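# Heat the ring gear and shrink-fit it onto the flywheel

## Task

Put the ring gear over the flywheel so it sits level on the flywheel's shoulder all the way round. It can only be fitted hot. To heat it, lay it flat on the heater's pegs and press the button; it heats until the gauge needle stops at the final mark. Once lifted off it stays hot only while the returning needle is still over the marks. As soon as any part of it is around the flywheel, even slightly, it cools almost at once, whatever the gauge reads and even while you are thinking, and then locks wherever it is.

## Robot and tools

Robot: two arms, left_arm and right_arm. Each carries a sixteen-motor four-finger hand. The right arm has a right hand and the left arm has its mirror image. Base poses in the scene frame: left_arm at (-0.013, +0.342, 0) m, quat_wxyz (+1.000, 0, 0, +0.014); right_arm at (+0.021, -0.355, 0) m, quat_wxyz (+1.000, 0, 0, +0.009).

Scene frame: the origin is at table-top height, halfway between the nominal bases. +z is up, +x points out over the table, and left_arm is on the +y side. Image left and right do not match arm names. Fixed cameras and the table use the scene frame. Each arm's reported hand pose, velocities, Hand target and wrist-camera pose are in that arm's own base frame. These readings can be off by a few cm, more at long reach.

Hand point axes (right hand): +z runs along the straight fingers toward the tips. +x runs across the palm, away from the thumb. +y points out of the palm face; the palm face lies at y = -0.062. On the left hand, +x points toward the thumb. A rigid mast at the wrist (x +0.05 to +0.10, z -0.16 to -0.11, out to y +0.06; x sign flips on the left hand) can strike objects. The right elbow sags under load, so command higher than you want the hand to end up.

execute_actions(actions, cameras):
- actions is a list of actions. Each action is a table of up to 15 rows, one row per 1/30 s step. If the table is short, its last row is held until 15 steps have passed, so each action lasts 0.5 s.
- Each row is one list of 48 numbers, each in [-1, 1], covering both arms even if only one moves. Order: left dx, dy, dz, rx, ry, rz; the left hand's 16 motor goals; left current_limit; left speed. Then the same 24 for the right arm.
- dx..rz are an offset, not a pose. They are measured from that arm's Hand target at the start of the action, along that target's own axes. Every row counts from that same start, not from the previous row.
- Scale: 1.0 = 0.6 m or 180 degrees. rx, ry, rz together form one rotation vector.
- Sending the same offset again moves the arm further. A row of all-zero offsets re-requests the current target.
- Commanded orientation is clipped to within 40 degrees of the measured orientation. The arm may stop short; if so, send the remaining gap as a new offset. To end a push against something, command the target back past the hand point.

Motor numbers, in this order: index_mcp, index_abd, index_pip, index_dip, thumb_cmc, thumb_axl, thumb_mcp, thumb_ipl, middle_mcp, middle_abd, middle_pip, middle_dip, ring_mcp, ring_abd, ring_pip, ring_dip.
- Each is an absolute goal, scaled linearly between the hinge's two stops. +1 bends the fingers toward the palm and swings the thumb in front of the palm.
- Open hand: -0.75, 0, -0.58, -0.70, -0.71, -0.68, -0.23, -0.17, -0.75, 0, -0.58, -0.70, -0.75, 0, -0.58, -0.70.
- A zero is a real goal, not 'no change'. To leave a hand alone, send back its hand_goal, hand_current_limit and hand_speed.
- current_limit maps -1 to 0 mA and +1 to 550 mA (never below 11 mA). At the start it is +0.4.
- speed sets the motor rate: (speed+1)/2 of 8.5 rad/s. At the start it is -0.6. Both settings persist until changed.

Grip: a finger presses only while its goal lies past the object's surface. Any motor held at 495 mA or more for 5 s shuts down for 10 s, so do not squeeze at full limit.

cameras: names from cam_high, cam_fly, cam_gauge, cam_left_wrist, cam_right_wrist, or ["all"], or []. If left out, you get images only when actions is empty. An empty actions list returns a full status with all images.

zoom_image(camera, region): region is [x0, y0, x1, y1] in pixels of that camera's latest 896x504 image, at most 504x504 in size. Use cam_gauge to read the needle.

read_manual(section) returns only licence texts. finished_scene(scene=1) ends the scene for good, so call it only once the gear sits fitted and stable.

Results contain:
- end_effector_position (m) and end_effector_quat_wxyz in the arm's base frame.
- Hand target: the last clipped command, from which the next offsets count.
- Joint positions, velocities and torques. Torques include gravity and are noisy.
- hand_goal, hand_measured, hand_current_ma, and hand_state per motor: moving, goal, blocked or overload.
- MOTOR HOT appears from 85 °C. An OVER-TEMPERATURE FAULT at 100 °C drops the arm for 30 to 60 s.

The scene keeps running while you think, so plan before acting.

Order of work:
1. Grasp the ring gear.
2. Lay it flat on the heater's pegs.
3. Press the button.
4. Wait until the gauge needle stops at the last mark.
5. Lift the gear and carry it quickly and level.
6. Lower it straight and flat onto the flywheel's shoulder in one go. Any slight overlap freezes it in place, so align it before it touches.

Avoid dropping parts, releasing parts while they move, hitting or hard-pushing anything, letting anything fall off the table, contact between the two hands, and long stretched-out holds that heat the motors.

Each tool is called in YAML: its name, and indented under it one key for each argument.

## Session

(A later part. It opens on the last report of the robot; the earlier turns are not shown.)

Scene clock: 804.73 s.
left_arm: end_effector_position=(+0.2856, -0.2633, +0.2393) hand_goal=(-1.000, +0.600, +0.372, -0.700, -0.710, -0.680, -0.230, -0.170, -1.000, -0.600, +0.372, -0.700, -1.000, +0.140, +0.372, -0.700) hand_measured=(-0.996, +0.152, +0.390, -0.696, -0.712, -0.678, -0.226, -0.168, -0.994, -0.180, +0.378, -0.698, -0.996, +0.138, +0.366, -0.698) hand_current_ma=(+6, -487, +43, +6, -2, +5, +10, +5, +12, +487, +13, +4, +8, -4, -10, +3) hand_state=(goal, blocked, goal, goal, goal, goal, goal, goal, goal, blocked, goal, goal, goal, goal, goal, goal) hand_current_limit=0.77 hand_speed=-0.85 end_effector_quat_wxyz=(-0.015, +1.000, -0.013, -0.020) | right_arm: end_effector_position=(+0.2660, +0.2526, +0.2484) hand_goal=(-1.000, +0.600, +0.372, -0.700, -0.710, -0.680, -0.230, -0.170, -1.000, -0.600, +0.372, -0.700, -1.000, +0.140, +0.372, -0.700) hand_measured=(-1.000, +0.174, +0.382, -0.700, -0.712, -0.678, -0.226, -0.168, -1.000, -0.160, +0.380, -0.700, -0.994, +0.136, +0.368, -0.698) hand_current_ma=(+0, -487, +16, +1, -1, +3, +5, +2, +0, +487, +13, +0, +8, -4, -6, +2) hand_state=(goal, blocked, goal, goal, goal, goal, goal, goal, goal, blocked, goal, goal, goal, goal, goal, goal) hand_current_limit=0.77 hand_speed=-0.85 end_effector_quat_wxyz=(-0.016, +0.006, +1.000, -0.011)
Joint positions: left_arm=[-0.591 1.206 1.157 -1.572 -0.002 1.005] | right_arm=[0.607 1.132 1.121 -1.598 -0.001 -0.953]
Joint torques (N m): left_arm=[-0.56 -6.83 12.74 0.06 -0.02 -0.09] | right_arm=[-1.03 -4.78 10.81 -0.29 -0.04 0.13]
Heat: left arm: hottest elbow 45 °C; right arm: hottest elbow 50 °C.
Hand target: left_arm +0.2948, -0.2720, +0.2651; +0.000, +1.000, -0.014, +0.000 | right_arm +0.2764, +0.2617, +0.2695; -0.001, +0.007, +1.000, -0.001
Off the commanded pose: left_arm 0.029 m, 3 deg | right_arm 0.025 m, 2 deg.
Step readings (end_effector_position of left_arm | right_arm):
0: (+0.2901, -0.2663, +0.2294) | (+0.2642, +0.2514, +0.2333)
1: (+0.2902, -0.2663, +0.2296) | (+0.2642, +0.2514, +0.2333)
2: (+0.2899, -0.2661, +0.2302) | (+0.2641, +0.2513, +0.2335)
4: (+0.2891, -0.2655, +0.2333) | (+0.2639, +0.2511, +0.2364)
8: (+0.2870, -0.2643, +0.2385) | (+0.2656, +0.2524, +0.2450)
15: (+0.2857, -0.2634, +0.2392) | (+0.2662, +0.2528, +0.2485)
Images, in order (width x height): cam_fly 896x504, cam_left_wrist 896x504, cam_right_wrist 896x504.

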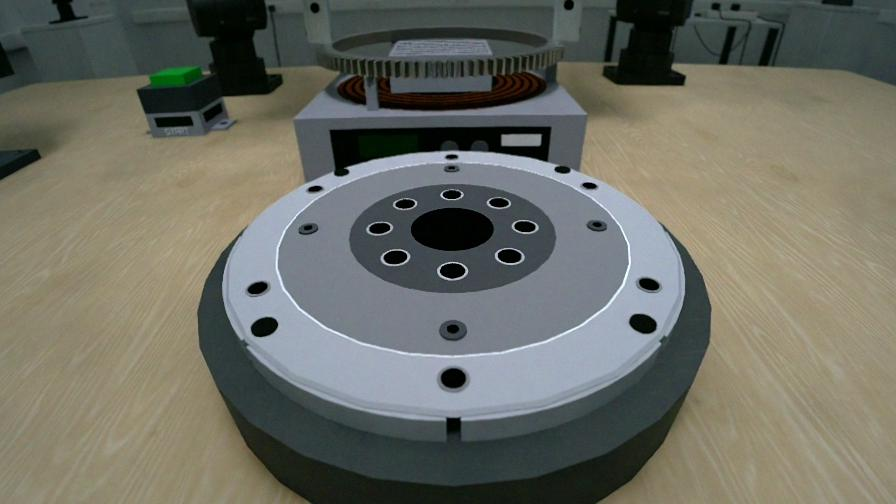

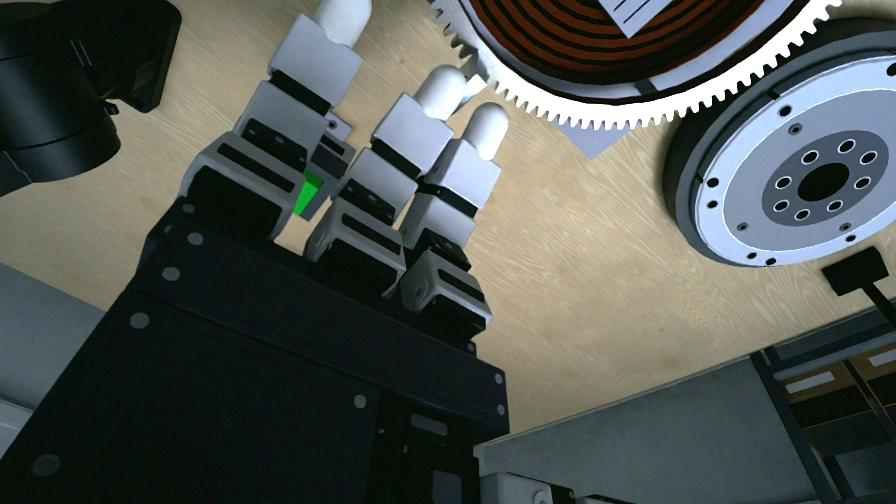

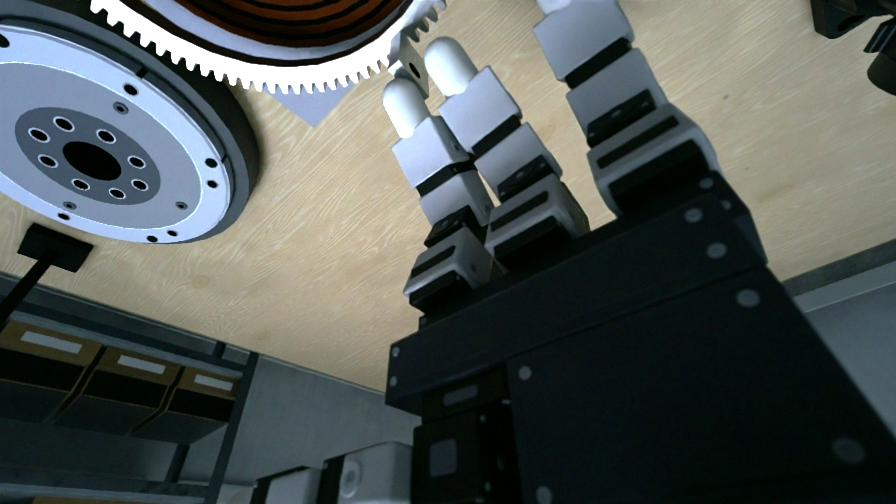

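execute_actions:
  actions:
    - [[0,0,0,0,0,0,-1,-0.12,0.372,-1,-0.71,-0.68,-0.23,-0.17,-1,0.12,0.372,-1,-1,0.14,0.372,-1,0.4,-0.7,0,0,0,0,0,0,-1,-0.12,0.372,-1,-0.71,-0.68,-0.23,-0.17,-1,0.12,0.372,-1,-1,0.14,0.372,-1,0.4,-0.7]]
    - [[0,0.0075,0.042,0,0,0,-1,-0.12,0.372,-1,-0.71,-0.68,-0.23,-0.17,-1,0.12,0.372,-1,-1,0.14,0.372,-1,0.4,-0.7,0.019,0,0.054,0,0,0,-1,-0.12,0.372,-1,-0.71,-0.68,-0.23,-0.17,-1,0.12,0.372,-1,-1,0.14,0.372,-1,0.4,-0.7]]
  cameras: ["cam_left_wrist", "cam_right_wrist"]

zoom_image:
  camera: "cam_left_wrist"
  region: [350, 30, 570, 200]

zoom_image:
  camera: "cam_right_wrist"
  region: [340, 0, 560, 170]

Scene clock: 910.93 s.
left_arm: end_effector_position=(+0.2929, -0.2715, +0.2412) hand_goal=(-1.000, -0.120, +0.372, -1.000, -0.710, -0.680, -0.230, -0.170, -1.000, +0.120, +0.372, -1.000, -1.000, +0.140, +0.372, -1.000) hand_measured=(-0.994, -0.116, +0.374, -0.998, -0.712, -0.678, -0.226, -0.168, -0.994, +0.116, +0.374, -0.998, -0.996, +0.138, +0.366, -0.998) hand_current_ma=(+14, +6, +2, +4, -2, +5, +10, +5, +10, -5, +2, +4, +8, -4, -10, +4) hand_state=(goal, goal, goal, goal, goal, goal, goal, goal, goal, goal, goal, goal, goal, goal, goal, goal) hand_current_limit=0.40 hand_speed=-0.70 end_effector_quat_wxyz=(-0.002, +1.000, -0.014, -0.003) | right_arm: end_effector_position=(+0.2658, +0.2606, +0.2367) hand_goal=(-1.000, -0.120, +0.372, -1.000, -0.710, -0.680, -0.230, -0.170, -1.000, +0.120, +0.372, -1.000, -1.000, +0.140, +0.372, -1.000) hand_measured=(-0.998, -0.118, +0.374, -0.998, -0.712, -0.678, -0.226, -0.168, -0.998, +0.116, +0.374, -0.998, -0.994, +0.136, +0.368, -0.998) hand_current_ma=(+1, +3, +1, +2, -1, +3, +5, +2, +1, -4, +1, +2, +8, -4, -6, +3) hand_state=(goal, goal, goal, goal, goal, goal, goal, goal, goal, goal, goal, goal, goal, goal, goal, goal) hand_current_limit=0.40 hand_speed=-0.70 end_effector_quat_wxyz=(-0.008, +0.005, +1.000, -0.005)
Joint positions: left_arm=[-0.597 1.206 1.155 -1.527 -0.001 1.002] | right_arm=[0.629 1.132 1.088 -1.545 -0.001 -0.931]
Joint torques (N m): left_arm=[-0.44 -6.01 8.49 1.1 -0.04 -0.2] | right_arm=[-0.21 -6.48 6.26 1.13 -0.08 0.19]
Motor temperatures (°C): left_arm=[33 34 49 33 33 33] | right_arm=[32 35 53 34 34 35]
Heat: left arm: hottest elbow 49 °C; right arm: hottest elbow 53 °C.
Hand target: left_arm +0.2946, -0.2765, +0.2399; +0.000, +1.000, -0.014, +0.000 | right_arm +0.2649, +0.2618, +0.2372; -0.001, +0.007, +1.000, -0.001
Off the commanded pose: left_arm 0.005 m, 0 deg | right_arm 0.001 m, 1 deg.
Step readings (end_effector_position of left_arm | right_arm):
0: (+0.2856, -0.2633, +0.2393) | (+0.2660, +0.2526, +0.2484)
1: (+0.2856, -0.2633, +0.2393) | (+0.2660, +0.2526, +0.2484)
2: (+0.2856, -0.2633, +0.2393) | (+0.2660, +0.2526, +0.2484)
4: (+0.2856, -0.2633, +0.2393) | (+0.2660, +0.2526, +0.2484)
8: (+0.2869, -0.2646, +0.2424) | (+0.2658, +0.2527, +0.2484)
15: (+0.2870, -0.2646, +0.2425) | (+0.2658, +0.2527, +0.2484)
16: (+0.2870, -0.2646, +0.2425) | (+0.2659, +0.2527, +0.2484)
17: (+0.2871, -0.2647, +0.2426) | (+0.2657, +0.2531, +0.2484)
19: (+0.2890, -0.2665, +0.2432) | (+0.2672, +0.2558, +0.2488)
23: (+0.2933, -0.2707, +0.2443) | (+0.2676, +0.2604, +0.2431)
30: (+0.2927, -0.2714, +0.2413) | (+0.2652, +0.2604, +0.2366)
Images, in order (width x height): cam_left_wrist 896x504, cam_right_wrist 896x504.

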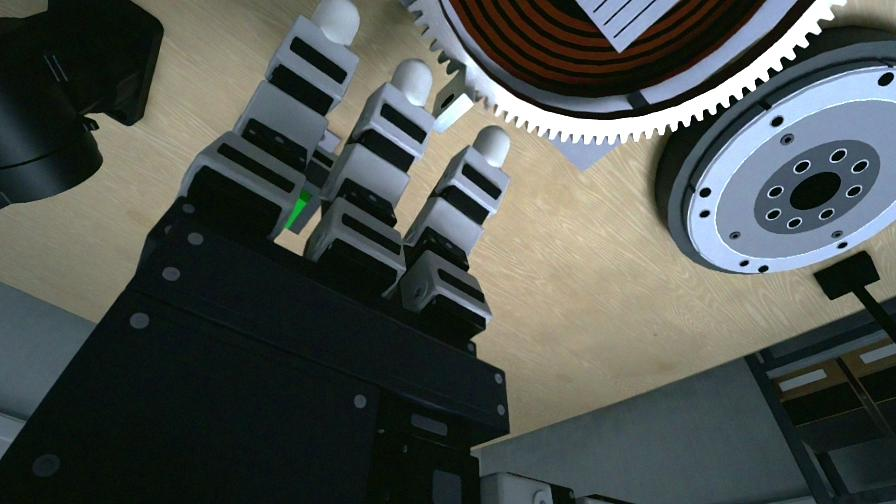

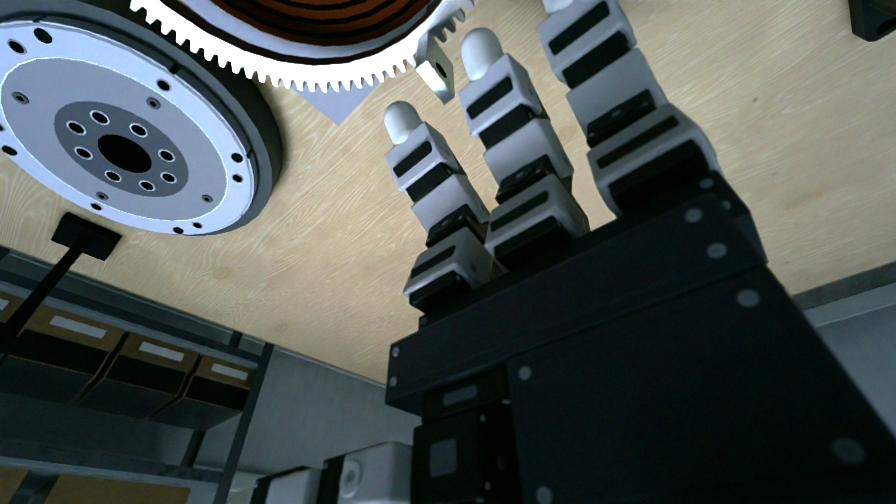

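Scaled by 2.291 from the camera's 896x504 image, which has a finer 1280x720 frame.

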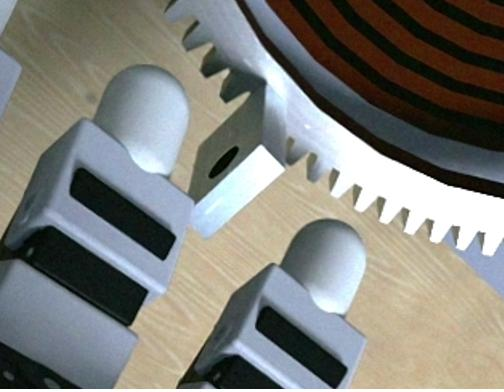

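Scaled by 2.291 from the camera's 896x504 image, which has a finer 1280x720 frame.

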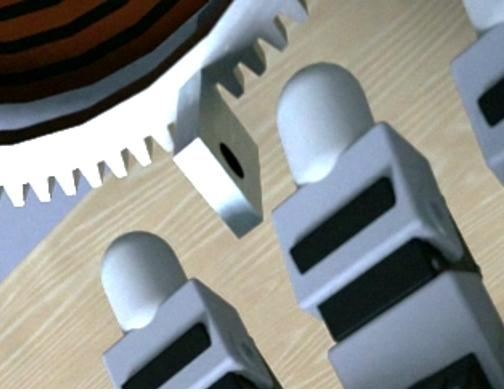

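execute_actions:
  actions:
    - [[0,0,0,0,0,0,-1,0.3,0.372,-1,-0.71,-0.68,-0.23,-0.17,-1,-0.3,0.372,-1,-1,0.14,0.372,-1,0.4,-0.85,0,0,0,0,0,0,-1,0.3,0.372,-1,-0.71,-0.68,-0.23,-0.17,-1,-0.3,0.372,-1,-1,0.14,0.372,-1,0.4,-0.85]]
    - [[0,0,0,0,0,0,-1,0.3,0.372,-1,-0.71,-0.68,-0.23,-0.17,-1,-0.3,0.372,-1,-1,0.14,0.372,-1,0.4,-0.85,0,0,0,0,0,0,-1,0.3,0.372,-1,-0.71,-0.68,-0.23,-0.17,-1,-0.3,0.372,-1,-1,0.14,0.372,-1,0.4,-0.85]]
  cameras: ["cam_left_wrist", "cam_right_wrist"]

zoom_image:
  camera: "cam_left_wrist"
  region: [350, 30, 570, 200]

zoom_image:
  camera: "cam_right_wrist"
  region: [340, 0, 560, 170]

Scene clock: 919.70 s.
left_arm: end_effector_position=(+0.2929, -0.2715, +0.2412) hand_goal=(-1.000, +0.300, +0.372, -1.000, -0.710, -0.680, -0.230, -0.170, -1.000, -0.300, +0.372, -1.000, -1.000, +0.140, +0.372, -1.000) hand_measured=(-0.996, +0.142, +0.376, -0.998, -0.712, -0.678, -0.226, -0.168, -0.994, -0.152, +0.374, -0.998, -0.996, +0.138, +0.366, -0.998) hand_current_ma=(+10, -385, +8, +4, -2, +5, +10, +5, +10, +385, +2, +4, +8, -4, -10, +4) hand_state=(goal, blocked, goal, goal, goal, goal, goal, goal, goal, blocked, goal, goal, goal, goal, goal, goal) hand_current_limit=0.40 hand_speed=-0.85 end_effector_quat_wxyz=(-0.002, +1.000, -0.014, -0.003) | right_arm: end_effector_position=(+0.2640, +0.2612, +0.2353) hand_goal=(-1.000, +0.300, +0.372, -1.000, -0.710, -0.680, -0.230, -0.170, -1.000, -0.300, +0.372, -1.000, -1.000, +0.140, +0.372, -1.000) hand_measured=(-0.998, +0.174, +0.374, -0.998, -0.712, -0.678, -0.226, -0.168, -1.000, -0.124, +0.372, -0.998, -0.994, +0.136, +0.368, -0.998) hand_current_ma=(+1, -384, +1, +2, -1, +3, +5, +2, +0, +385, +1, +1, +8, -4, -6, +3) hand_state=(goal, blocked, goal, goal, goal, goal, goal, goal, goal, blocked, goal, goal, goal, goal, goal, goal) hand_current_limit=0.40 hand_speed=-0.85 end_effector_quat_wxyz=(-0.010, +0.004, +1.000, -0.005)
Joint positions: left_arm=[-0.597 1.206 1.155 -1.527 -0.001 1.002] | right_arm=[0.632 1.131 1.084 -1.545 -0.003 -0.931]
Joint torques (N m): left_arm=[-0.26 -6.83 8.44 0.94 -0.11 -0.23] | right_arm=[-1.73 -6.42 6.26 0.98 0.06 0.21]
Heat: left arm: hottest elbow 49 °C; right arm: hottest elbow 52 °C.
Hand target: left_arm +0.2946, -0.2765, +0.2399; +0.000, +1.000, -0.014, +0.000 | right_arm +0.2649, +0.2618, +0.2372; -0.001, +0.007, +1.000, -0.001
Off the commanded pose: left_arm 0.005 m, 0 deg | right_arm 0.002 m, 1 deg.
Step readings (end_effector_position of left_arm | right_arm):
0: (+0.2929, -0.2715, +0.2412) | (+0.2659, +0.2606, +0.2368)
1: (+0.2929, -0.2715, +0.2412) | (+0.2659, +0.2606, +0.2368)
2: (+0.2929, -0.2715, +0.2412) | (+0.2659, +0.2606, +0.2368)
4: (+0.2929, -0.2715, +0.2412) | (+0.2659, +0.2606, +0.2368)
8: (+0.2929, -0.2715, +0.2412) | (+0.2659, +0.2606, +0.2368)
15: (+0.2929, -0.2715, +0.2412) | (+0.2647, +0.2609, +0.2358)
16: (+0.2929, -0.2715, +0.2412) | (+0.2642, +0.2612, +0.2355)
17: (+0.2929, -0.2715, +0.2412) | (+0.2640, +0.2612, +0.2353)
19: (+0.2929, -0.2715, +0.2412) | (+0.2640, +0.2612, +0.2353)
23: (+0.2929, -0.2715, +0.2412) | (+0.2640, +0.2612, +0.2353)
30: (+0.2929, -0.2715, +0.2412) | (+0.2640, +0.2612, +0.2353)
Images, in order (width x height): cam_left_wrist 896x504, cam_right_wrist 896x504.

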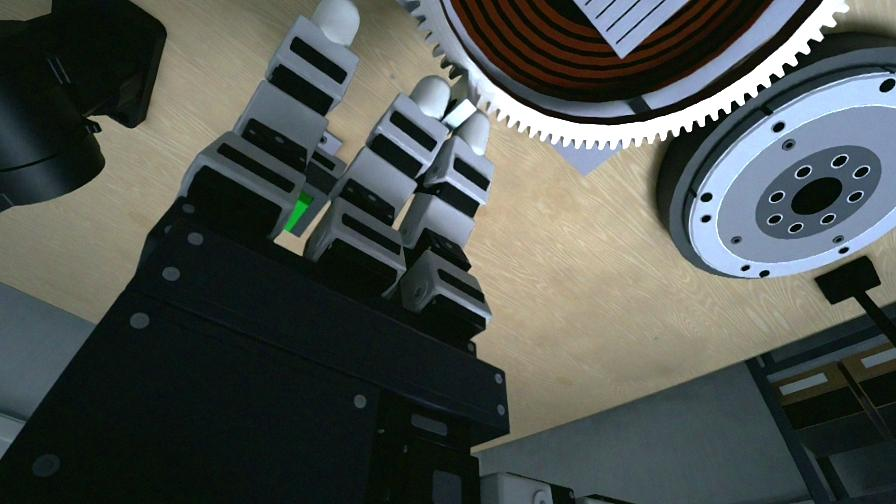

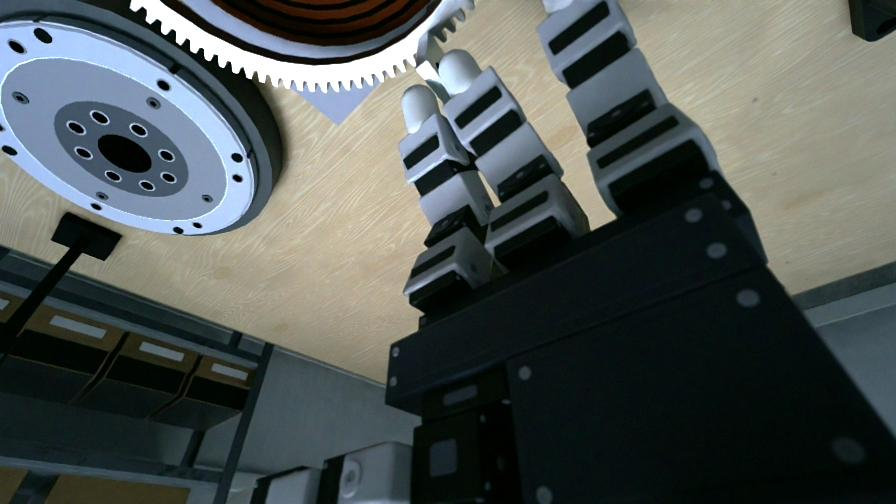

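Scaled by 2.291 from the camera's 896x504 image, which has a finer 1280x720 frame.

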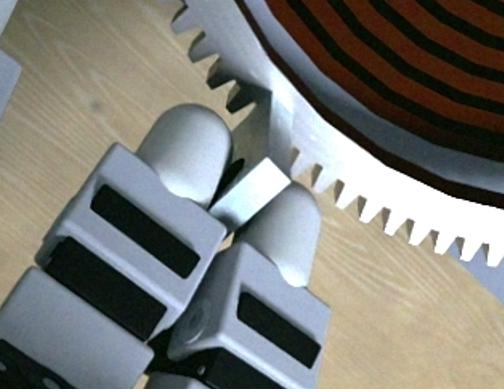

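Scaled by 2.291 from the camera's 896x504 image, which has a finer 1280x720 frame.

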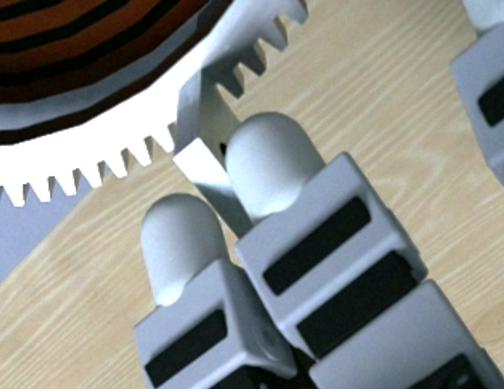

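execute_actions:
  actions:
    - [[0,0,-0.03,0,0,0,-1,0.6,0.372,-1,-0.71,-0.68,-0.23,-0.17,-1,-0.6,0.372,-1,-1,0.14,0.372,-1,0.77,-0.7,0,0,-0.03,0,0,0,-1,0.6,0.372,-1,-0.71,-0.68,-0.23,-0.17,-1,-0.6,0.372,-1,-1,0.14,0.372,-1,0.77,-0.7]]
    - [[0,0,-0.025,0,0,0,-1,0.6,0.372,-1,-0.71,-0.68,-0.23,-0.17,-1,-0.6,0.372,-1,-1,0.14,0.372,-1,0.77,-0.7,0,0,-0.025,0,0,0,-1,0.6,0.372,-1,-0.71,-0.68,-0.23,-0.17,-1,-0.6,0.372,-1,-1,0.14,0.372,-1,0.77,-0.7]]
  cameras: ["cam_fly"]

zoom_image:
  camera: "cam_fly"
  region: [270, 0, 610, 180]

Scene clock: 929.50 s.
left_arm: end_effector_position=(+0.2862, -0.2663, +0.2495) hand_goal=(-1.000, +0.600, +0.372, -1.000, -0.710, -0.680, -0.230, -0.170, -1.000, -0.600, +0.372, -1.000, -1.000, +0.140, +0.372, -1.000) hand_measured=(-0.996, +0.144, +0.388, -0.998, -0.712, -0.678, -0.226, -0.168, -0.994, -0.162, +0.376, -0.998, -0.996, +0.138, +0.366, -0.998) hand_current_ma=(+7, -487, +37, +4, -2, +5, +10, +5, +13, +487, +9, +4, +7, -4, -9, +4) hand_state=(goal, blocked, goal, goal, goal, goal, goal, goal, goal, blocked, goal, goal, goal, goal, goal, goal) hand_current_limit=0.77 hand_speed=-0.70 end_effector_quat_wxyz=(-0.013, +1.000, -0.012, -0.018) | right_arm: end_effector_position=(+0.2609, +0.2570, +0.2400) hand_goal=(-1.000, +0.600, +0.372, -1.000, -0.710, -0.680, -0.230, -0.170, -1.000, -0.600, +0.372, -1.000, -1.000, +0.140, +0.372, -1.000) hand_measured=(-0.992, +0.178, +0.384, -0.996, -0.712, -0.678, -0.226, -0.168, -0.990, -0.134, +0.378, -0.998, -0.994, +0.136, +0.368, -0.998) hand_current_ma=(+15, -487, +19, +4, -1, +3, +5, +2, +16, +487, +8, +2, +8, -4, -6, +3) hand_state=(goal, blocked, goal, goal, goal, goal, goal, goal, goal, blocked, goal, goal, goal, goal, goal, goal) hand_current_limit=0.77 hand_speed=-0.70 end_effector_quat_wxyz=(-0.017, +0.008, +1.000, -0.014)
Joint positions: left_arm=[-0.597 1.206 1.183 -1.591 -0.002 0.998] | right_arm=[0.632 1.131 1.101 -1.584 0.002 -0.923]
Joint torques (N m): left_arm=[-0.73 -6.48 12.55 -0.06 0 -0.11] | right_arm=[-1.67 -6.59 10.77 -0.95 -0.11 0.04]
Heat: left arm: hottest elbow 49 °C; right arm: hottest elbow 51 °C.
Hand target: left_arm +0.2946, -0.2766, +0.2728; +0.000, +1.000, -0.014, +0.000 | right_arm +0.2649, +0.2618, +0.2701; -0.001, +0.007, +1.000, -0.001
Off the commanded pose: left_arm 0.027 m, 2 deg | right_arm 0.031 m, 2 deg.
Step readings (end_effector_position of left_arm | right_arm):
0: (+0.2929, -0.2715, +0.2412) | (+0.2640, +0.2612, +0.2353)
1: (+0.2929, -0.2715, +0.2412) | (+0.2640, +0.2612, +0.2353)
2: (+0.2929, -0.2715, +0.2412) | (+0.2639, +0.2610, +0.2353)
4: (+0.2921, -0.2710, +0.2409) | (+0.2636, +0.2608, +0.2352)
8: (+0.2907, -0.2698, +0.2405) | (+0.2625, +0.2598, +0.2348)
15: (+0.2907, -0.2695, +0.2404) | (+0.2626, +0.2597, +0.2347)
16: (+0.2908, -0.2695, +0.2405) | (+0.2626, +0.2596, +0.2347)
17: (+0.2906, -0.2694, +0.2410) | (+0.2623, +0.2594, +0.2346)
19: (+0.2896, -0.2686, +0.2440) | (+0.2617, +0.2587, +0.2350)
23: (+0.2872, -0.2670, +0.2481) | (+0.2609, +0.2577, +0.2383)
30: (+0.2864, -0.2664, +0.2495) | (+0.2609, +0.2571, +0.2399)
Images, in order (width x height): cam_fly 896x504.

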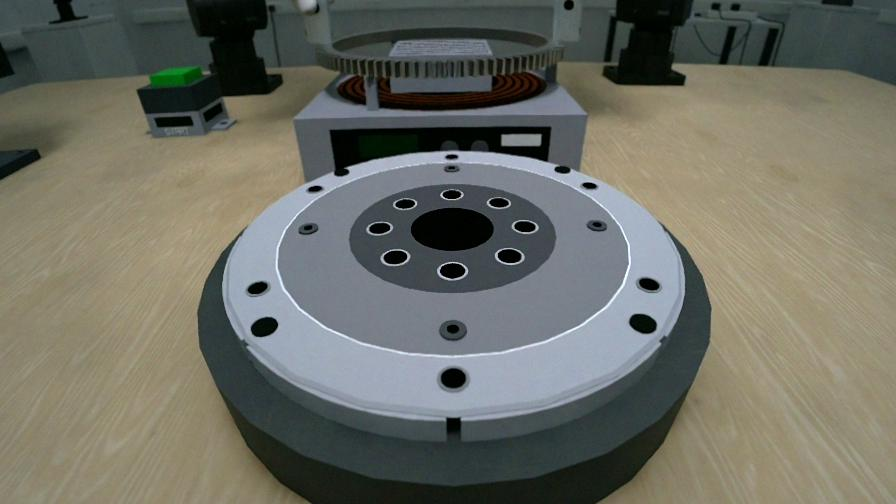

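Scaled by 1.482 from the camera's 896x504 image, which has a finer 1280x720 frame.

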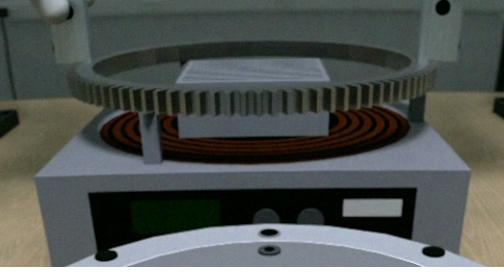

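execute_actions:
  actions:
    - [[0,0,0,0,0,0,-1,0,0.372,-1,-0.71,-0.68,-0.23,-0.17,-1,0,0.372,-1,-1,0.14,0.372,-1,0.4,-0.7,0,0,0,0,0,0,-1,0,0.372,-1,-0.71,-0.68,-0.23,-0.17,-1,0,0.372,-1,-1,0.14,0.372,-1,0.4,-0.7]]
    - [[0,0,-0.04,0,0,0,-1,0,0.372,-1,-0.71,-0.68,-0.23,-0.17,-1,0,0.372,-1,-1,0.14,0.372,-1,0.4,-0.7,0,0,-0.05,0,0,0,-1,0,0.372,-1,-0.71,-0.68,-0.23,-0.17,-1,0,0.372,-1,-1,0.14,0.372,-1,0.4,-0.7]]
    - [[0,0,0,0,0,0,-1,0.6,0.372,-1,-0.71,-0.68,-0.23,-0.17,-1,-0.6,0.372,-1,-1,0.14,0.372,-1,0.77,-0.7,0,0,0,0,0,0,-1,0.6,0.372,-1,-0.71,-0.68,-0.23,-0.17,-1,-0.6,0.372,-1,-1,0.14,0.372,-1,0.77,-0.7]]
    - [[0,0,0,0,0,0,-1,0.6,0.372,-1,-0.71,-0.68,-0.23,-0.17,-1,-0.6,0.372,-1,-1,0.14,0.372,-1,0.77,-0.7,0,0,0,0,0,0,-1,0.6,0.372,-1,-0.71,-0.68,-0.23,-0.17,-1,-0.6,0.372,-1,-1,0.14,0.372,-1,0.77,-0.7]]
  cameras: ["cam_left_wrist", "cam_right_wrist"]

zoom_image:
  camera: "cam_left_wrist"
  region: [350, 30, 570, 200]

zoom_image:
  camera: "cam_right_wrist"
  region: [340, 0, 560, 170]

Scene clock: 949.57 s.
left_arm: end_effector_position=(+0.2875, -0.2672, +0.2758) hand_goal=(-1.000, +0.600, +0.372, -1.000, -0.710, -0.680, -0.230, -0.170, -1.000, -0.600, +0.372, -1.000, -1.000, +0.140, +0.372, -1.000) hand_measured=(-0.998, +0.144, +0.378, -0.998, -0.712, -0.678, -0.226, -0.168, -0.994, -0.156, +0.374, -0.998, -0.996, +0.138, +0.366, -0.998) hand_current_ma=(+5, -487, +12, +4, -2, +5, +10, +5, +10, +487, +2, +4, +7, -4, -9, +4) hand_state=(goal, blocked, goal, goal, goal, goal, goal, goal, goal, blocked, goal, goal, goal, goal, goal, goal) hand_current_limit=0.77 hand_speed=-0.70 end_effector_quat_wxyz=(-0.011, +1.000, -0.012, -0.015) | right_arm: end_effector_position=(+0.2584, +0.2552, +0.2738) hand_goal=(-1.000, +0.600, +0.372, -1.000, -0.710, -0.680, -0.230, -0.170, -1.000, -0.600, +0.372, -1.000, -1.000, +0.140, +0.372, -1.000) hand_measured=(-0.994, +0.154, +0.376, -0.998, -0.712, -0.678, -0.226, -0.168, -0.994, -0.152, +0.378, -0.998, -0.994, +0.136, +0.368, -0.998) hand_current_ma=(+11, -487, +6, +2, -1, +3, +5, +2, +9, +487, +8, +2, +7, -4, -6, +3) hand_state=(goal, blocked, goal, goal, goal, goal, goal, goal, goal, blocked, goal, goal, goal, goal, goal, goal) hand_current_limit=0.77 hand_speed=-0.70 end_effector_quat_wxyz=(-0.020, +0.008, +1.000, -0.016)
Joint positions: left_arm=[-0.597 1.208 1.252 -1.654 -0.002 0.998] | right_arm=[0.632 1.129 1.189 -1.682 0.002 -0.923]
Joint torques (N m): left_arm=[-1.32 -6.42 12.38 -0.16 0.03 -0.16] | right_arm=[-1.32 -5.77 10.33 -0.13 -0.17 0.1]
Motor temperatures (°C): left_arm=[33 34 51 33 33 33] | right_arm=[32 35 55 34 34 35]
Heat: left arm: hottest elbow 51 °C; right arm: hottest elbow 55 °C.
Hand target: left_arm +0.2947, -0.2766, +0.2970; +0.000, +1.000, -0.014, +0.000 | right_arm +0.2650, +0.2620, +0.3001; -0.001, +0.007, +1.000, -0.001
Off the commanded pose: left_arm 0.024 m, 2 deg | right_arm 0.028 m, 3 deg.
joint sent to its limit (right arm) — joint 4 (wrist pitch), lower limit. The joint targets still meet the commanded pose.
Step readings (end_effector_position of left_arm | right_arm):
0: (+0.2863, -0.2664, +0.2496) | (+0.2609, +0.2570, +0.2400)
1: (+0.2863, -0.2664, +0.2496) | (+0.2609, +0.2570, +0.2400)
2: (+0.2863, -0.2664, +0.2496) | (+0.2609, +0.2570, +0.2400)
4: (+0.2863, -0.2664, +0.2496) | (+0.2608, +0.2569, +0.2404)
8: (+0.2863, -0.2664, +0.2496) | (+0.2586, +0.2553, +0.2416)
15: (+0.2863, -0.2664, +0.2496) | (+0.2575, +0.2546, +0.2413)
16: (+0.2862, -0.2663, +0.2498) | (+0.2574, +0.2545, +0.2414)
17: (+0.2856, -0.2659, +0.2505) | (+0.2568, +0.2540, +0.2425)
19: (+0.2848, -0.2653, +0.2555) | (+0.2552, +0.2529, +0.2478)
23: (+0.2873, -0.2671, +0.2700) | (+0.2580, +0.2549, +0.2662)
30: (+0.2879, -0.2675, +0.2759) | (+0.2587, +0.2554, +0.2739)
31: (+0.2878, -0.2674, +0.2758) | (+0.2585, +0.2553, +0.2738)
32: (+0.2877, -0.2673, +0.2758) | (+0.2585, +0.2552, +0.2738)
34: (+0.2876, -0.2673, +0.2758) | (+0.2584, +0.2552, +0.2738)
38: (+0.2875, -0.2672, +0.2758) | (+0.2584, +0.2552, +0.2738)
45: (+0.2875, -0.2672, +0.2758) | (+0.2584, +0.2552, +0.2738)
46: (+0.2875, -0.2672, +0.2758) | (+0.2584, +0.2552, +0.2738)
47: (+0.2875, -0.2672, +0.2758) | (+0.2584, +0.2552, +0.2738)
49: (+0.2875, -0.2672, +0.2758) | (+0.2584, +0.2552, +0.2738)
53: (+0.2875, -0.2672, +0.2758) | (+0.2584, +0.2552, +0.2738)
60: (+0.2875, -0.2672, +0.2758) | (+0.2584, +0.2552, +0.2738)
Images, in order (width x height): cam_left_wrist 896x504, cam_right_wrist 896x504.

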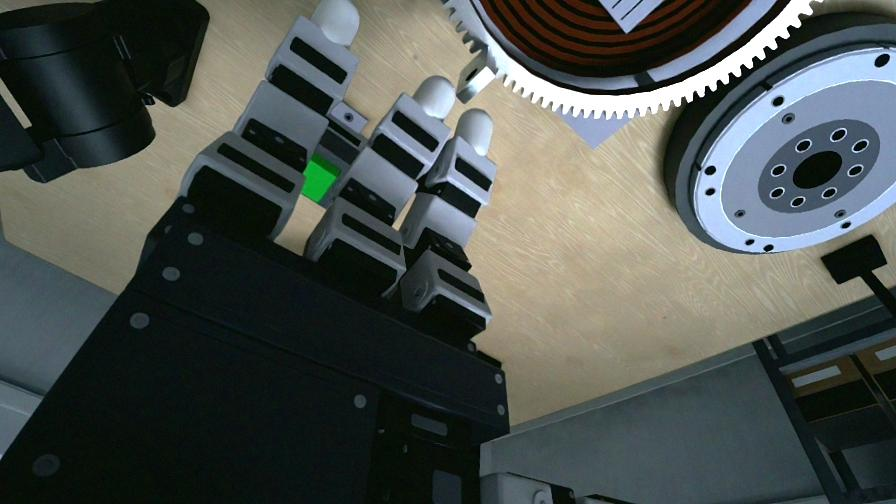

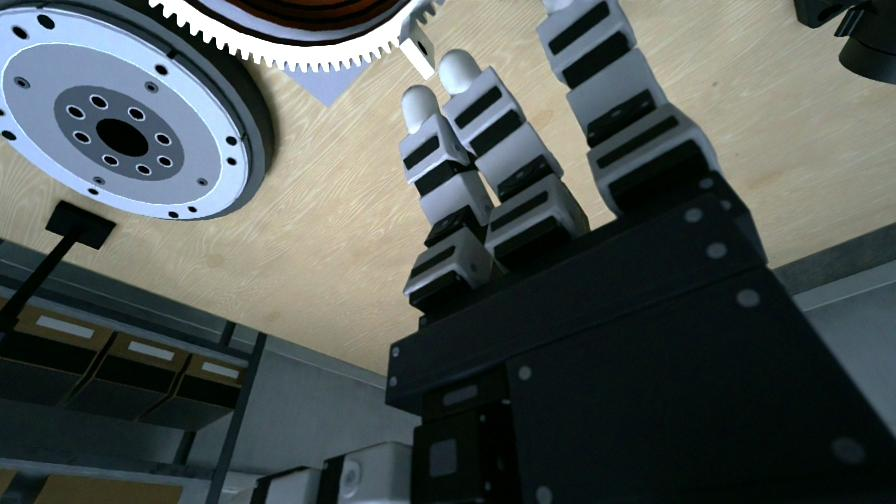

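Scaled by 2.291 from the camera's 896x504 image, which has a finer 1280x720 frame.

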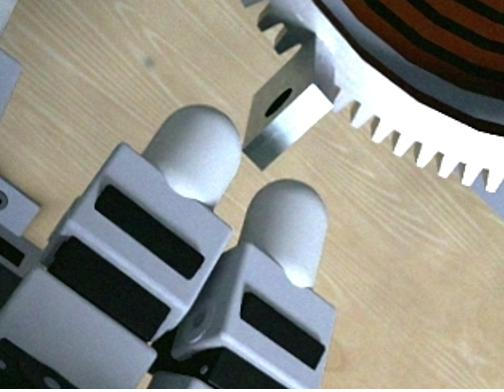

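Scaled by 2.291 from the camera's 896x504 image, which has a finer 1280x720 frame.

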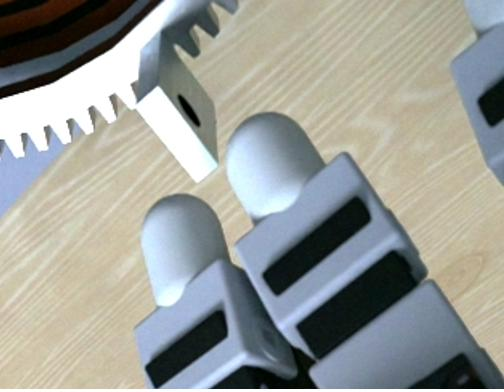

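execute_actions:
  actions:
    - [[0,0,0,0,0,0,-1,-0.12,0.226,-1,-0.71,-0.68,-0.23,-0.17,-1,0.12,0.226,-1,-1,0.14,0.226,-1,0.4,-0.7,0,0,0,0,0,0,-1,-0.12,0.226,-1,-0.71,-0.68,-0.23,-0.17,-1,0.12,0.226,-1,-1,0.14,0.226,-1,0.4,-0.7]]
    - [[0,0.0207,0.03,0,0,0,-1,-0.12,0.226,-1,-0.71,-0.68,-0.23,-0.17,-1,0.12,0.226,-1,-1,0.14,0.226,-1,0.4,-0.7,0.0025,0.0217,0.033,0,0,0,-1,-0.12,0.226,-1,-0.71,-0.68,-0.23,-0.17,-1,0.12,0.226,-1,-1,0.14,0.226,-1,0.4,-0.7]]
    - [[0,0,0.0575,0,0,0,-1,-0.12,0.226,-1,-0.71,-0.68,-0.23,-0.17,-1,0.12,0.226,-1,-1,0.14,0.226,-1,0.4,-0.7,0,0,0.0597,0,0,0,-1,-0.12,0.226,-1,-0.71,-0.68,-0.23,-0.17,-1,0.12,0.226,-1,-1,0.14,0.226,-1,0.4,-0.7]]
  cameras: ["cam_left_wrist", "cam_right_wrist"]

zoom_image:
  camera: "cam_left_wrist"
  region: [350, 30, 570, 200]

zoom_image:
  camera: "cam_right_wrist"
  region: [340, 0, 560, 170]

Scene clock: 984.93 s.
left_arm: end_effector_position=(+0.2919, -0.2846, +0.2429) hand_goal=(-1.000, -0.120, +0.226, -1.000, -0.710, -0.680, -0.230, -0.170, -1.000, +0.120, +0.226, -1.000, -1.000, +0.140, +0.226, -1.000) hand_measured=(-0.998, -0.116, +0.228, -0.998, -0.712, -0.678, -0.226, -0.168, -0.996, +0.116, +0.228, -0.998, -0.996, +0.138, +0.228, -0.998) hand_current_ma=(+3, +5, +2, +4, -2, +5, +10, +5, +10, -5, +2, +4, +7, -4, +2, +4) hand_state=(goal, goal, goal, goal, goal, goal, goal, goal, goal, goal, goal, goal, goal, goal, goal, goal) hand_current_limit=0.40 hand_speed=-0.70 end_effector_quat_wxyz=(-0.004, +1.000, -0.016, -0.006) | right_arm: end_effector_position=(+0.2625, +0.2722, +0.2500) hand_goal=(-1.000, -0.120, +0.226, -1.000, -0.710, -0.680, -0.230, -0.170, -1.000, +0.120, +0.226, -1.000, -1.000, +0.140, +0.226, -1.000) hand_measured=(-0.994, -0.118, +0.228, -0.998, -0.712, -0.678, -0.226, -0.168, -0.996, +0.116, +0.228, -0.998, -0.994, +0.136, +0.228, -0.998) hand_current_ma=(+10, +3, +1, +2, -1, +3, +5, +2, +7, -3, +2, +2, +7, -3, +1, +3) hand_state=(goal, goal, goal, goal, goal, goal, goal, goal, goal, goal, goal, goal, goal, goal, goal, goal) hand_current_limit=0.40 hand_speed=-0.70 end_effector_quat_wxyz=(+0.000, +0.005, +1.000, -0.001)
Joint positions: left_arm=[-0.63 1.229 1.18 -1.536 0 0.972] | right_arm=[0.667 1.131 1.119 -1.56 0.001 -0.894]
Joint torques (N m): left_arm=[-0.15 -6.53 8.47 1.02 -0.08 -0.19] | right_arm=[-0.73 -5.95 6.31 0.83 -0.08 0.23]
Motor temperatures (°C): left_arm=[33 34 50 33 33 33] | right_arm=[32 35 55 34 34 35]
Heat: left arm: hottest elbow 50 °C; right arm: hottest elbow 55 °C.
Hand target: left_arm +0.2942, -0.2890, +0.2443; +0.000, +1.000, -0.014, +0.000 | right_arm +0.2637, +0.2749, +0.2445; -0.001, +0.007, +1.000, -0.001
Off the commanded pose: left_arm 0.005 m, 1 deg | right_arm 0.006 m, 0 deg.
Step readings (end_effector_position of left_arm | right_arm):
0: (+0.2875, -0.2672, +0.2758) | (+0.2584, +0.2552, +0.2738)
1: (+0.2875, -0.2672, +0.2758) | (+0.2584, +0.2552, +0.2738)
2: (+0.2875, -0.2672, +0.2758) | (+0.2584, +0.2552, +0.2738)
4: (+0.2875, -0.2672, +0.2758) | (+0.2584, +0.2552, +0.2738)
8: (+0.2875, -0.2672, +0.2758) | (+0.2584, +0.2552, +0.2738)
15: (+0.2875, -0.2672, +0.2758) | (+0.2584, +0.2552, +0.2738)
16: (+0.2875, -0.2672, +0.2758) | (+0.2584, +0.2552, +0.2738)
17: (+0.2874, -0.2676, +0.2756) | (+0.2583, +0.2554, +0.2738)
19: (+0.2870, -0.2701, +0.2753) | (+0.2577, +0.2577, +0.2740)
23: (+0.2869, -0.2785, +0.2731) | (+0.2567, +0.2652, +0.2750)
30: (+0.2880, -0.2820, +0.2707) | (+0.2569, +0.2682, +0.2756)
31: (+0.2881, -0.2821, +0.2708) | (+0.2572, +0.2683, +0.2756)
32: (+0.2893, -0.2828, +0.2701) | (+0.2582, +0.2690, +0.2754)
34: (+0.2922, -0.2850, +0.2656) | (+0.2617, +0.2718, +0.2713)
38: (+0.2907, -0.2838, +0.2481) | (+0.2611, +0.2713, +0.2546)
45: (+0.2915, -0.2844, +0.2428) | (+0.2621, +0.2720, +0.2498)
Images, in order (width x height): cam_left_wrist 896x504, cam_right_wrist 896x504.

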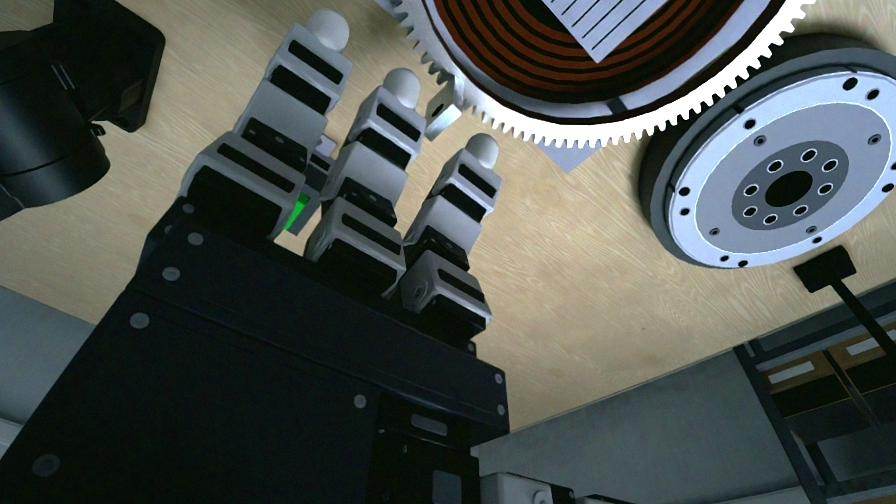

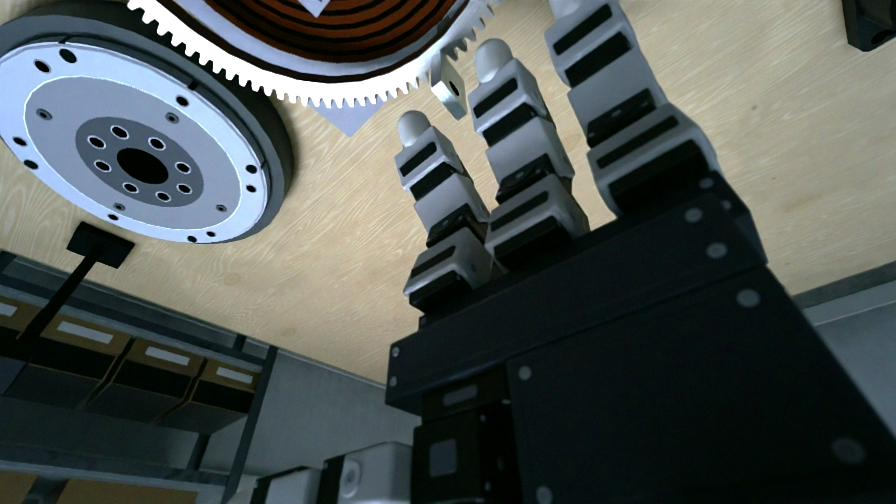

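Scaled by 2.291 from the camera's 896x504 image, which has a finer 1280x720 frame.

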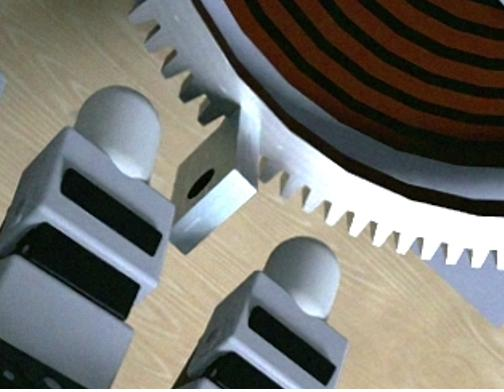

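Scaled by 2.291 from the camera's 896x504 image, which has a finer 1280x720 frame.

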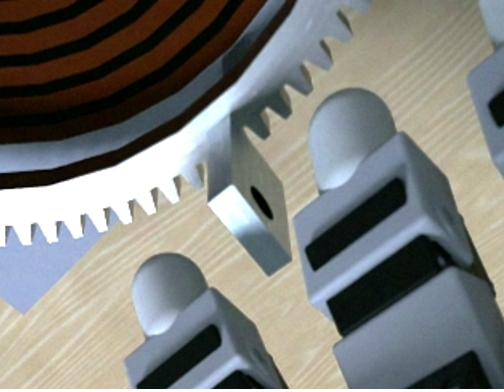

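execute_actions:
  actions:
    - [[0,0,0,0,0,0,-1,-0.12,0.226,-1,-0.71,-0.68,-0.23,-0.17,-1,0.12,0.226,-1,-1,0.14,0.226,-1,0.4,-0.7,0,0,0.009,0,0,0,-1,-0.12,0.226,-1,-0.71,-0.68,-0.23,-0.17,-1,0.12,0.226,-1,-1,0.14,0.226,-1,0.4,-0.7]]
    - [[0,0,0,0,0,0,-1,0.3,0.226,-1,-0.71,-0.68,-0.23,-0.17,-1,-0.3,0.226,-1,-1,0.14,0.226,-1,0.4,-0.85,0,0,0,0,0,0,-1,0.3,0.226,-1,-0.71,-0.68,-0.23,-0.17,-1,-0.3,0.226,-1,-1,0.14,0.226,-1,0.4,-0.85]]
    - [[0,0,0,0,0,0,-1,0.3,0.226,-1,-0.71,-0.68,-0.23,-0.17,-1,-0.3,0.226,-1,-1,0.14,0.226,-1,0.4,-0.85,0,0,0,0,0,0,-1,0.3,0.226,-1,-0.71,-0.68,-0.23,-0.17,-1,-0.3,0.226,-1,-1,0.14,0.226,-1,0.4,-0.85]]
  cameras: ["cam_left_wrist", "cam_right_wrist"]

zoom_image:
  camera: "cam_left_wrist"
  region: [350, 30, 570, 200]

zoom_image:
  camera: "cam_right_wrist"
  region: [340, 0, 560, 170]

Scene clock: 997.33 s.
left_arm: end_effector_position=(+0.2928, -0.2850, +0.2431) hand_goal=(-1.000, +0.300, +0.226, -1.000, -0.710, -0.680, -0.230, -0.170, -1.000, -0.300, +0.226, -1.000, -1.000, +0.140, +0.226, -1.000) hand_measured=(-0.998, +0.114, +0.226, -0.998, -0.712, -0.678, -0.226, -0.168, -0.996, -0.140, +0.228, -0.998, -0.996, +0.138, +0.228, -0.998) hand_current_ma=(+4, -385, +1, +4, -2, +5, +10, +5, +9, +385, +2, +4, +7, -4, +2, +4) hand_state=(goal, blocked, goal, goal, goal, goal, goal, goal, goal, blocked, goal, goal, goal, goal, goal, goal) hand_current_limit=0.40 hand_speed=-0.85 end_effector_quat_wxyz=(-0.003, +1.000, -0.015, -0.004) | right_arm: end_effector_position=(+0.2622, +0.2727, +0.2450) hand_goal=(-1.000, +0.300, +0.226, -1.000, -0.710, -0.680, -0.230, -0.170, -1.000, -0.300, +0.226, -1.000, -1.000, +0.140, +0.226, -1.000) hand_measured=(-0.994, +0.144, +0.228, -0.998, -0.712, -0.678, -0.226, -0.168, -1.000, -0.112, +0.228, -0.998, -0.994, +0.136, +0.228, -0.998) hand_current_ma=(+8, -385, +1, +2, -1, +3, +5, +2, +1, +385, +3, +2, +7, -3, +1, +3) hand_state=(goal, blocked, goal, goal, goal, goal, goal, goal, goal, blocked, goal, goal, goal, goal, goal, goal) hand_current_limit=0.40 hand_speed=-0.85 end_effector_quat_wxyz=(+0.000, +0.005, +1.000, +0.001)
Joint positions: left_arm=[-0.63 1.229 1.18 -1.532 -0.001 0.971] | right_arm=[0.668 1.131 1.106 -1.546 -0.001 -0.894]
Joint torques (N m): left_arm=[-0.97 -5.42 8.27 0.91 -0.05 -0.19] | right_arm=[-0.85 -5.13 6.26 1.35 0 0.14]
Heat: left arm: hottest elbow 49 °C; right arm: hottest elbow 52 °C.
Hand target: left_arm +0.2942, -0.2890, +0.2443; +0.000, +1.000, -0.014, +0.000 | right_arm +0.2637, +0.2748, +0.2390; -0.001, +0.007, +1.000, -0.001
Off the commanded pose: left_arm 0.004 m, 1 deg | right_arm 0.007 m, 0 deg.
Step readings (end_effector_position of left_arm | right_arm):
0: (+0.2919, -0.2846, +0.2429) | (+0.2625, +0.2722, +0.2500)
1: (+0.2919, -0.2846, +0.2429) | (+0.2625, +0.2722, +0.2500)
2: (+0.2919, -0.2846, +0.2429) | (+0.2625, +0.2723, +0.2499)
4: (+0.2919, -0.2846, +0.2429) | (+0.2631, +0.2727, +0.2490)
8: (+0.2919, -0.2846, +0.2429) | (+0.2626, +0.2723, +0.2459)
15: (+0.2919, -0.2846, +0.2429) | (+0.2628, +0.2725, +0.2454)
16: (+0.2919, -0.2846, +0.2429) | (+0.2628, +0.2725, +0.2454)
17: (+0.2919, -0.2846, +0.2429) | (+0.2628, +0.2725, +0.2454)
19: (+0.2919, -0.2846, +0.2429) | (+0.2628, +0.2725, +0.2454)
23: (+0.2919, -0.2846, +0.2429) | (+0.2628, +0.2725, +0.2454)
30: (+0.2928, -0.2850, +0.2431) | (+0.2622, +0.2727, +0.2450)
31: (+0.2928, -0.2850, +0.2431) | (+0.2622, +0.2727, +0.2450)
32: (+0.2928, -0.2850, +0.2431) | (+0.2622, +0.2727, +0.2450)
34: (+0.2928, -0.2850, +0.2431) | (+0.2622, +0.2727, +0.2450)
38: (+0.2928, -0.2850, +0.2431) | (+0.2622, +0.2727, +0.2450)
45: (+0.2928, -0.2850, +0.2431) | (+0.2622, +0.2727, +0.2450)
Images, in order (width x height): cam_left_wrist 896x504, cam_right_wrist 896x504.

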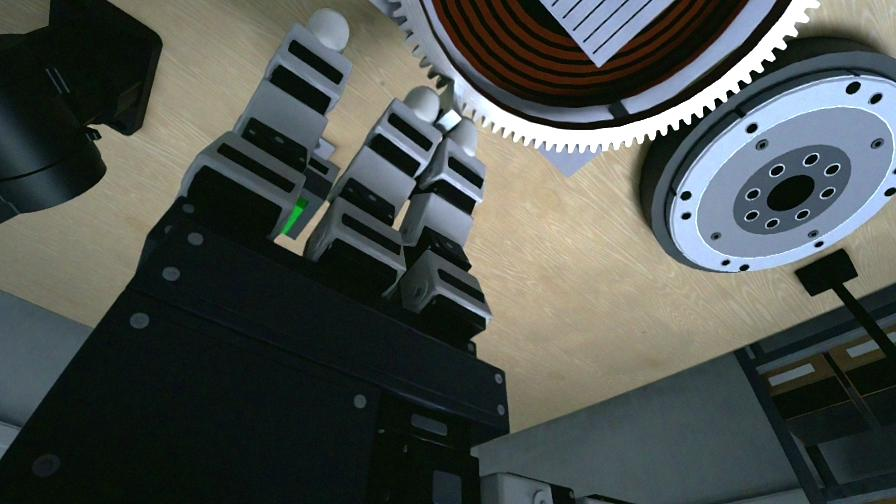

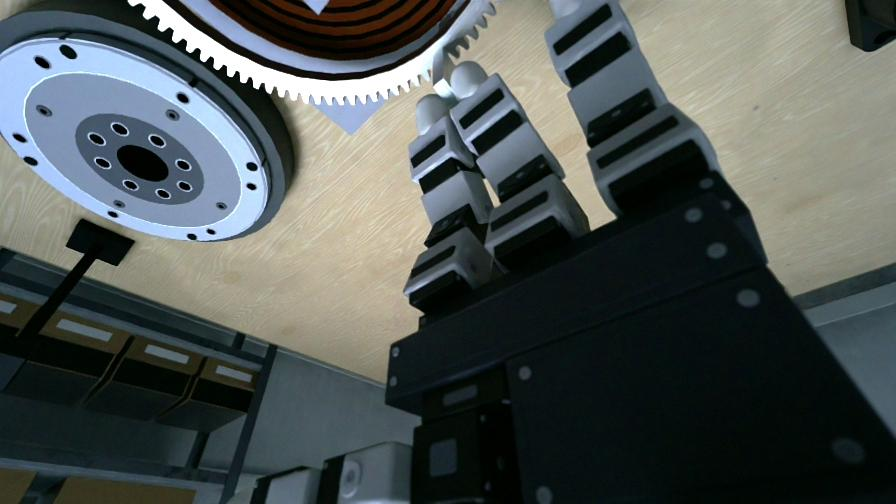

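Scaled by 2.291 from the camera's 896x504 image, which has a finer 1280x720 frame.

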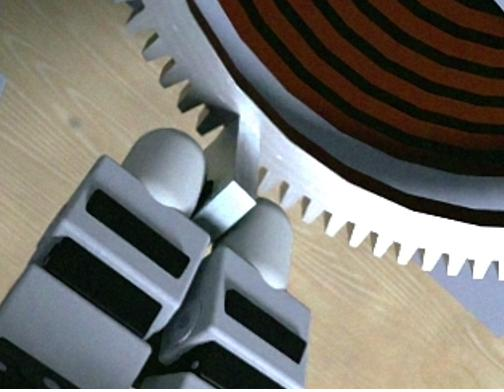

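Scaled by 2.291 from the camera's 896x504 image, which has a finer 1280x720 frame.

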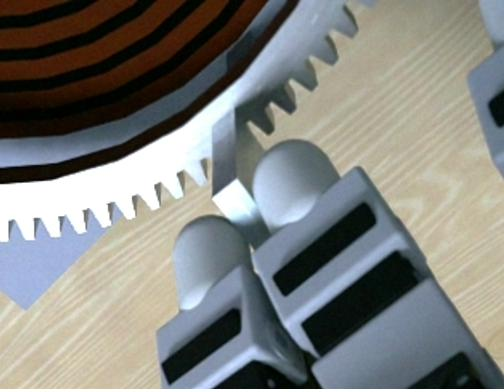

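execute_actions:
  actions:
    - [[0,0,-0.03,0,0,0,-1,0.6,0.226,-1,-0.71,-0.68,-0.23,-0.17,-1,-0.6,0.226,-1,-1,0.14,0.226,-1,0.77,-0.7,0,0,-0.038,0,0,0,-1,0.6,0.226,-1,-0.71,-0.68,-0.23,-0.17,-1,-0.6,0.226,-1,-1,0.14,0.226,-1,0.77,-0.7]]
    - [[0,0,-0.02,0,0,0,-1,0.6,0.226,-1,-0.71,-0.68,-0.23,-0.17,-1,-0.6,0.226,-1,-1,0.14,0.226,-1,0.77,-0.7,0,0,-0.02,0,0,0,-1,0.6,0.226,-1,-0.71,-0.68,-0.23,-0.17,-1,-0.6,0.226,-1,-1,0.14,0.226,-1,0.77,-0.7]]
  cameras: ["cam_fly"]

zoom_image:
  camera: "cam_fly"
  region: [270, 0, 610, 180]

Scene clock: 1004.50 s.
left_arm: end_effector_position=(+0.2879, -0.2810, +0.2518) hand_goal=(-1.000, +0.600, +0.226, -1.000, -0.710, -0.680, -0.230, -0.170, -1.000, -0.600, +0.226, -1.000, -1.000, +0.140, +0.226, -1.000) hand_measured=(-0.992, +0.114, +0.234, -0.998, -0.712, -0.678, -0.226, -0.168, -0.990, -0.154, +0.232, -0.998, -0.996, +0.138, +0.228, -0.998) hand_current_ma=(+16, -487, +14, +4, -2, +5, +10, +5, +21, +487, +10, +4, +7, -4, +2, +4) hand_state=(goal, blocked, goal, goal, goal, goal, goal, goal, goal, blocked, goal, goal, goal, goal, goal, goal) hand_current_limit=0.77 hand_speed=-0.70 end_effector_quat_wxyz=(-0.012, +1.000, -0.014, -0.015) | right_arm: end_effector_position=(+0.2595, +0.2698, +0.2471) hand_goal=(-1.000, +0.600, +0.226, -1.000, -0.710, -0.680, -0.230, -0.170, -1.000, -0.600, +0.226, -1.000, -1.000, +0.140, +0.226, -1.000) hand_measured=(-0.984, +0.148, +0.236, -0.996, -0.712, -0.678, -0.226, -0.168, -0.986, -0.120, +0.232, -0.996, -0.994, +0.136, +0.228, -0.998) hand_current_ma=(+34, -487, +18, +4, -1, +3, +5, +2, +28, +487, +10, +4, +7, -3, +1, +3) hand_state=(goal, blocked, goal, goal, goal, goal, goal, goal, goal, blocked, goal, goal, goal, goal, goal, goal) hand_current_limit=0.77 hand_speed=-0.70 end_effector_quat_wxyz=(-0.010, +0.007, +1.000, -0.008)
Joint positions: left_arm=[-0.63 1.23 1.208 -1.588 -0.002 0.969] | right_arm=[0.668 1.137 1.121 -1.581 0 -0.889]
Joint torques (N m): left_arm=[-0.67 -7.18 12.29 0.08 0.01 -0.18] | right_arm=[-0.03 -5.6 11.33 -1.29 -0.07 0.08]
Heat: left arm: hottest elbow 49 °C; right arm: hottest elbow 52 °C.
Hand target: left_arm +0.2943, -0.2890, +0.2743; +0.000, +1.000, -0.014, +0.000 | right_arm +0.2637, +0.2748, +0.2738; -0.001, +0.007, +1.000, -0.001
Off the commanded pose: left_arm 0.025 m, 2 deg | right_arm 0.028 m, 1 deg.
Step readings (end_effector_position of left_arm | right_arm):
0: (+0.2928, -0.2850, +0.2431) | (+0.2622, +0.2727, +0.2450)
1: (+0.2928, -0.2850, +0.2431) | (+0.2622, +0.2727, +0.2450)
2: (+0.2928, -0.2850, +0.2430) | (+0.2621, +0.2727, +0.2450)
4: (+0.2920, -0.2844, +0.2428) | (+0.2613, +0.2719, +0.2447)
8: (+0.2910, -0.2837, +0.2425) | (+0.2605, +0.2712, +0.2442)
15: (+0.2909, -0.2836, +0.2424) | (+0.2604, +0.2710, +0.2440)
16: (+0.2909, -0.2836, +0.2424) | (+0.2603, +0.2709, +0.2440)
17: (+0.2907, -0.2835, +0.2427) | (+0.2602, +0.2708, +0.2441)
19: (+0.2905, -0.2831, +0.2441) | (+0.2600, +0.2706, +0.2443)
23: (+0.2894, -0.2821, +0.2505) | (+0.2597, +0.2703, +0.2459)
30: (+0.2881, -0.2811, +0.2517) | (+0.2596, +0.2700, +0.2472)
Images, in order (width x height): cam_fly 896x504.

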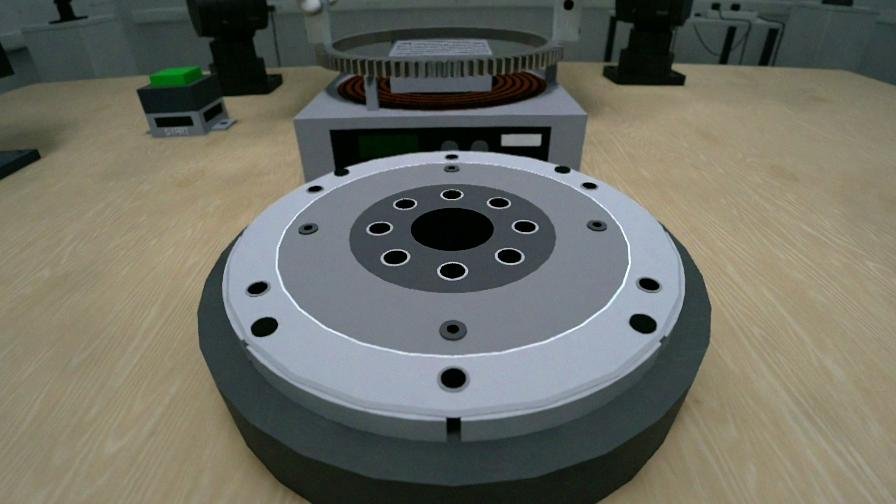

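Scaled by 1.482 from the camera's 896x504 image, which has a finer 1280x720 frame.

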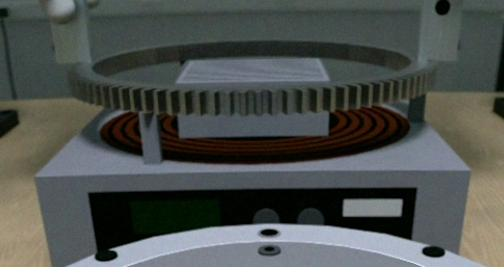

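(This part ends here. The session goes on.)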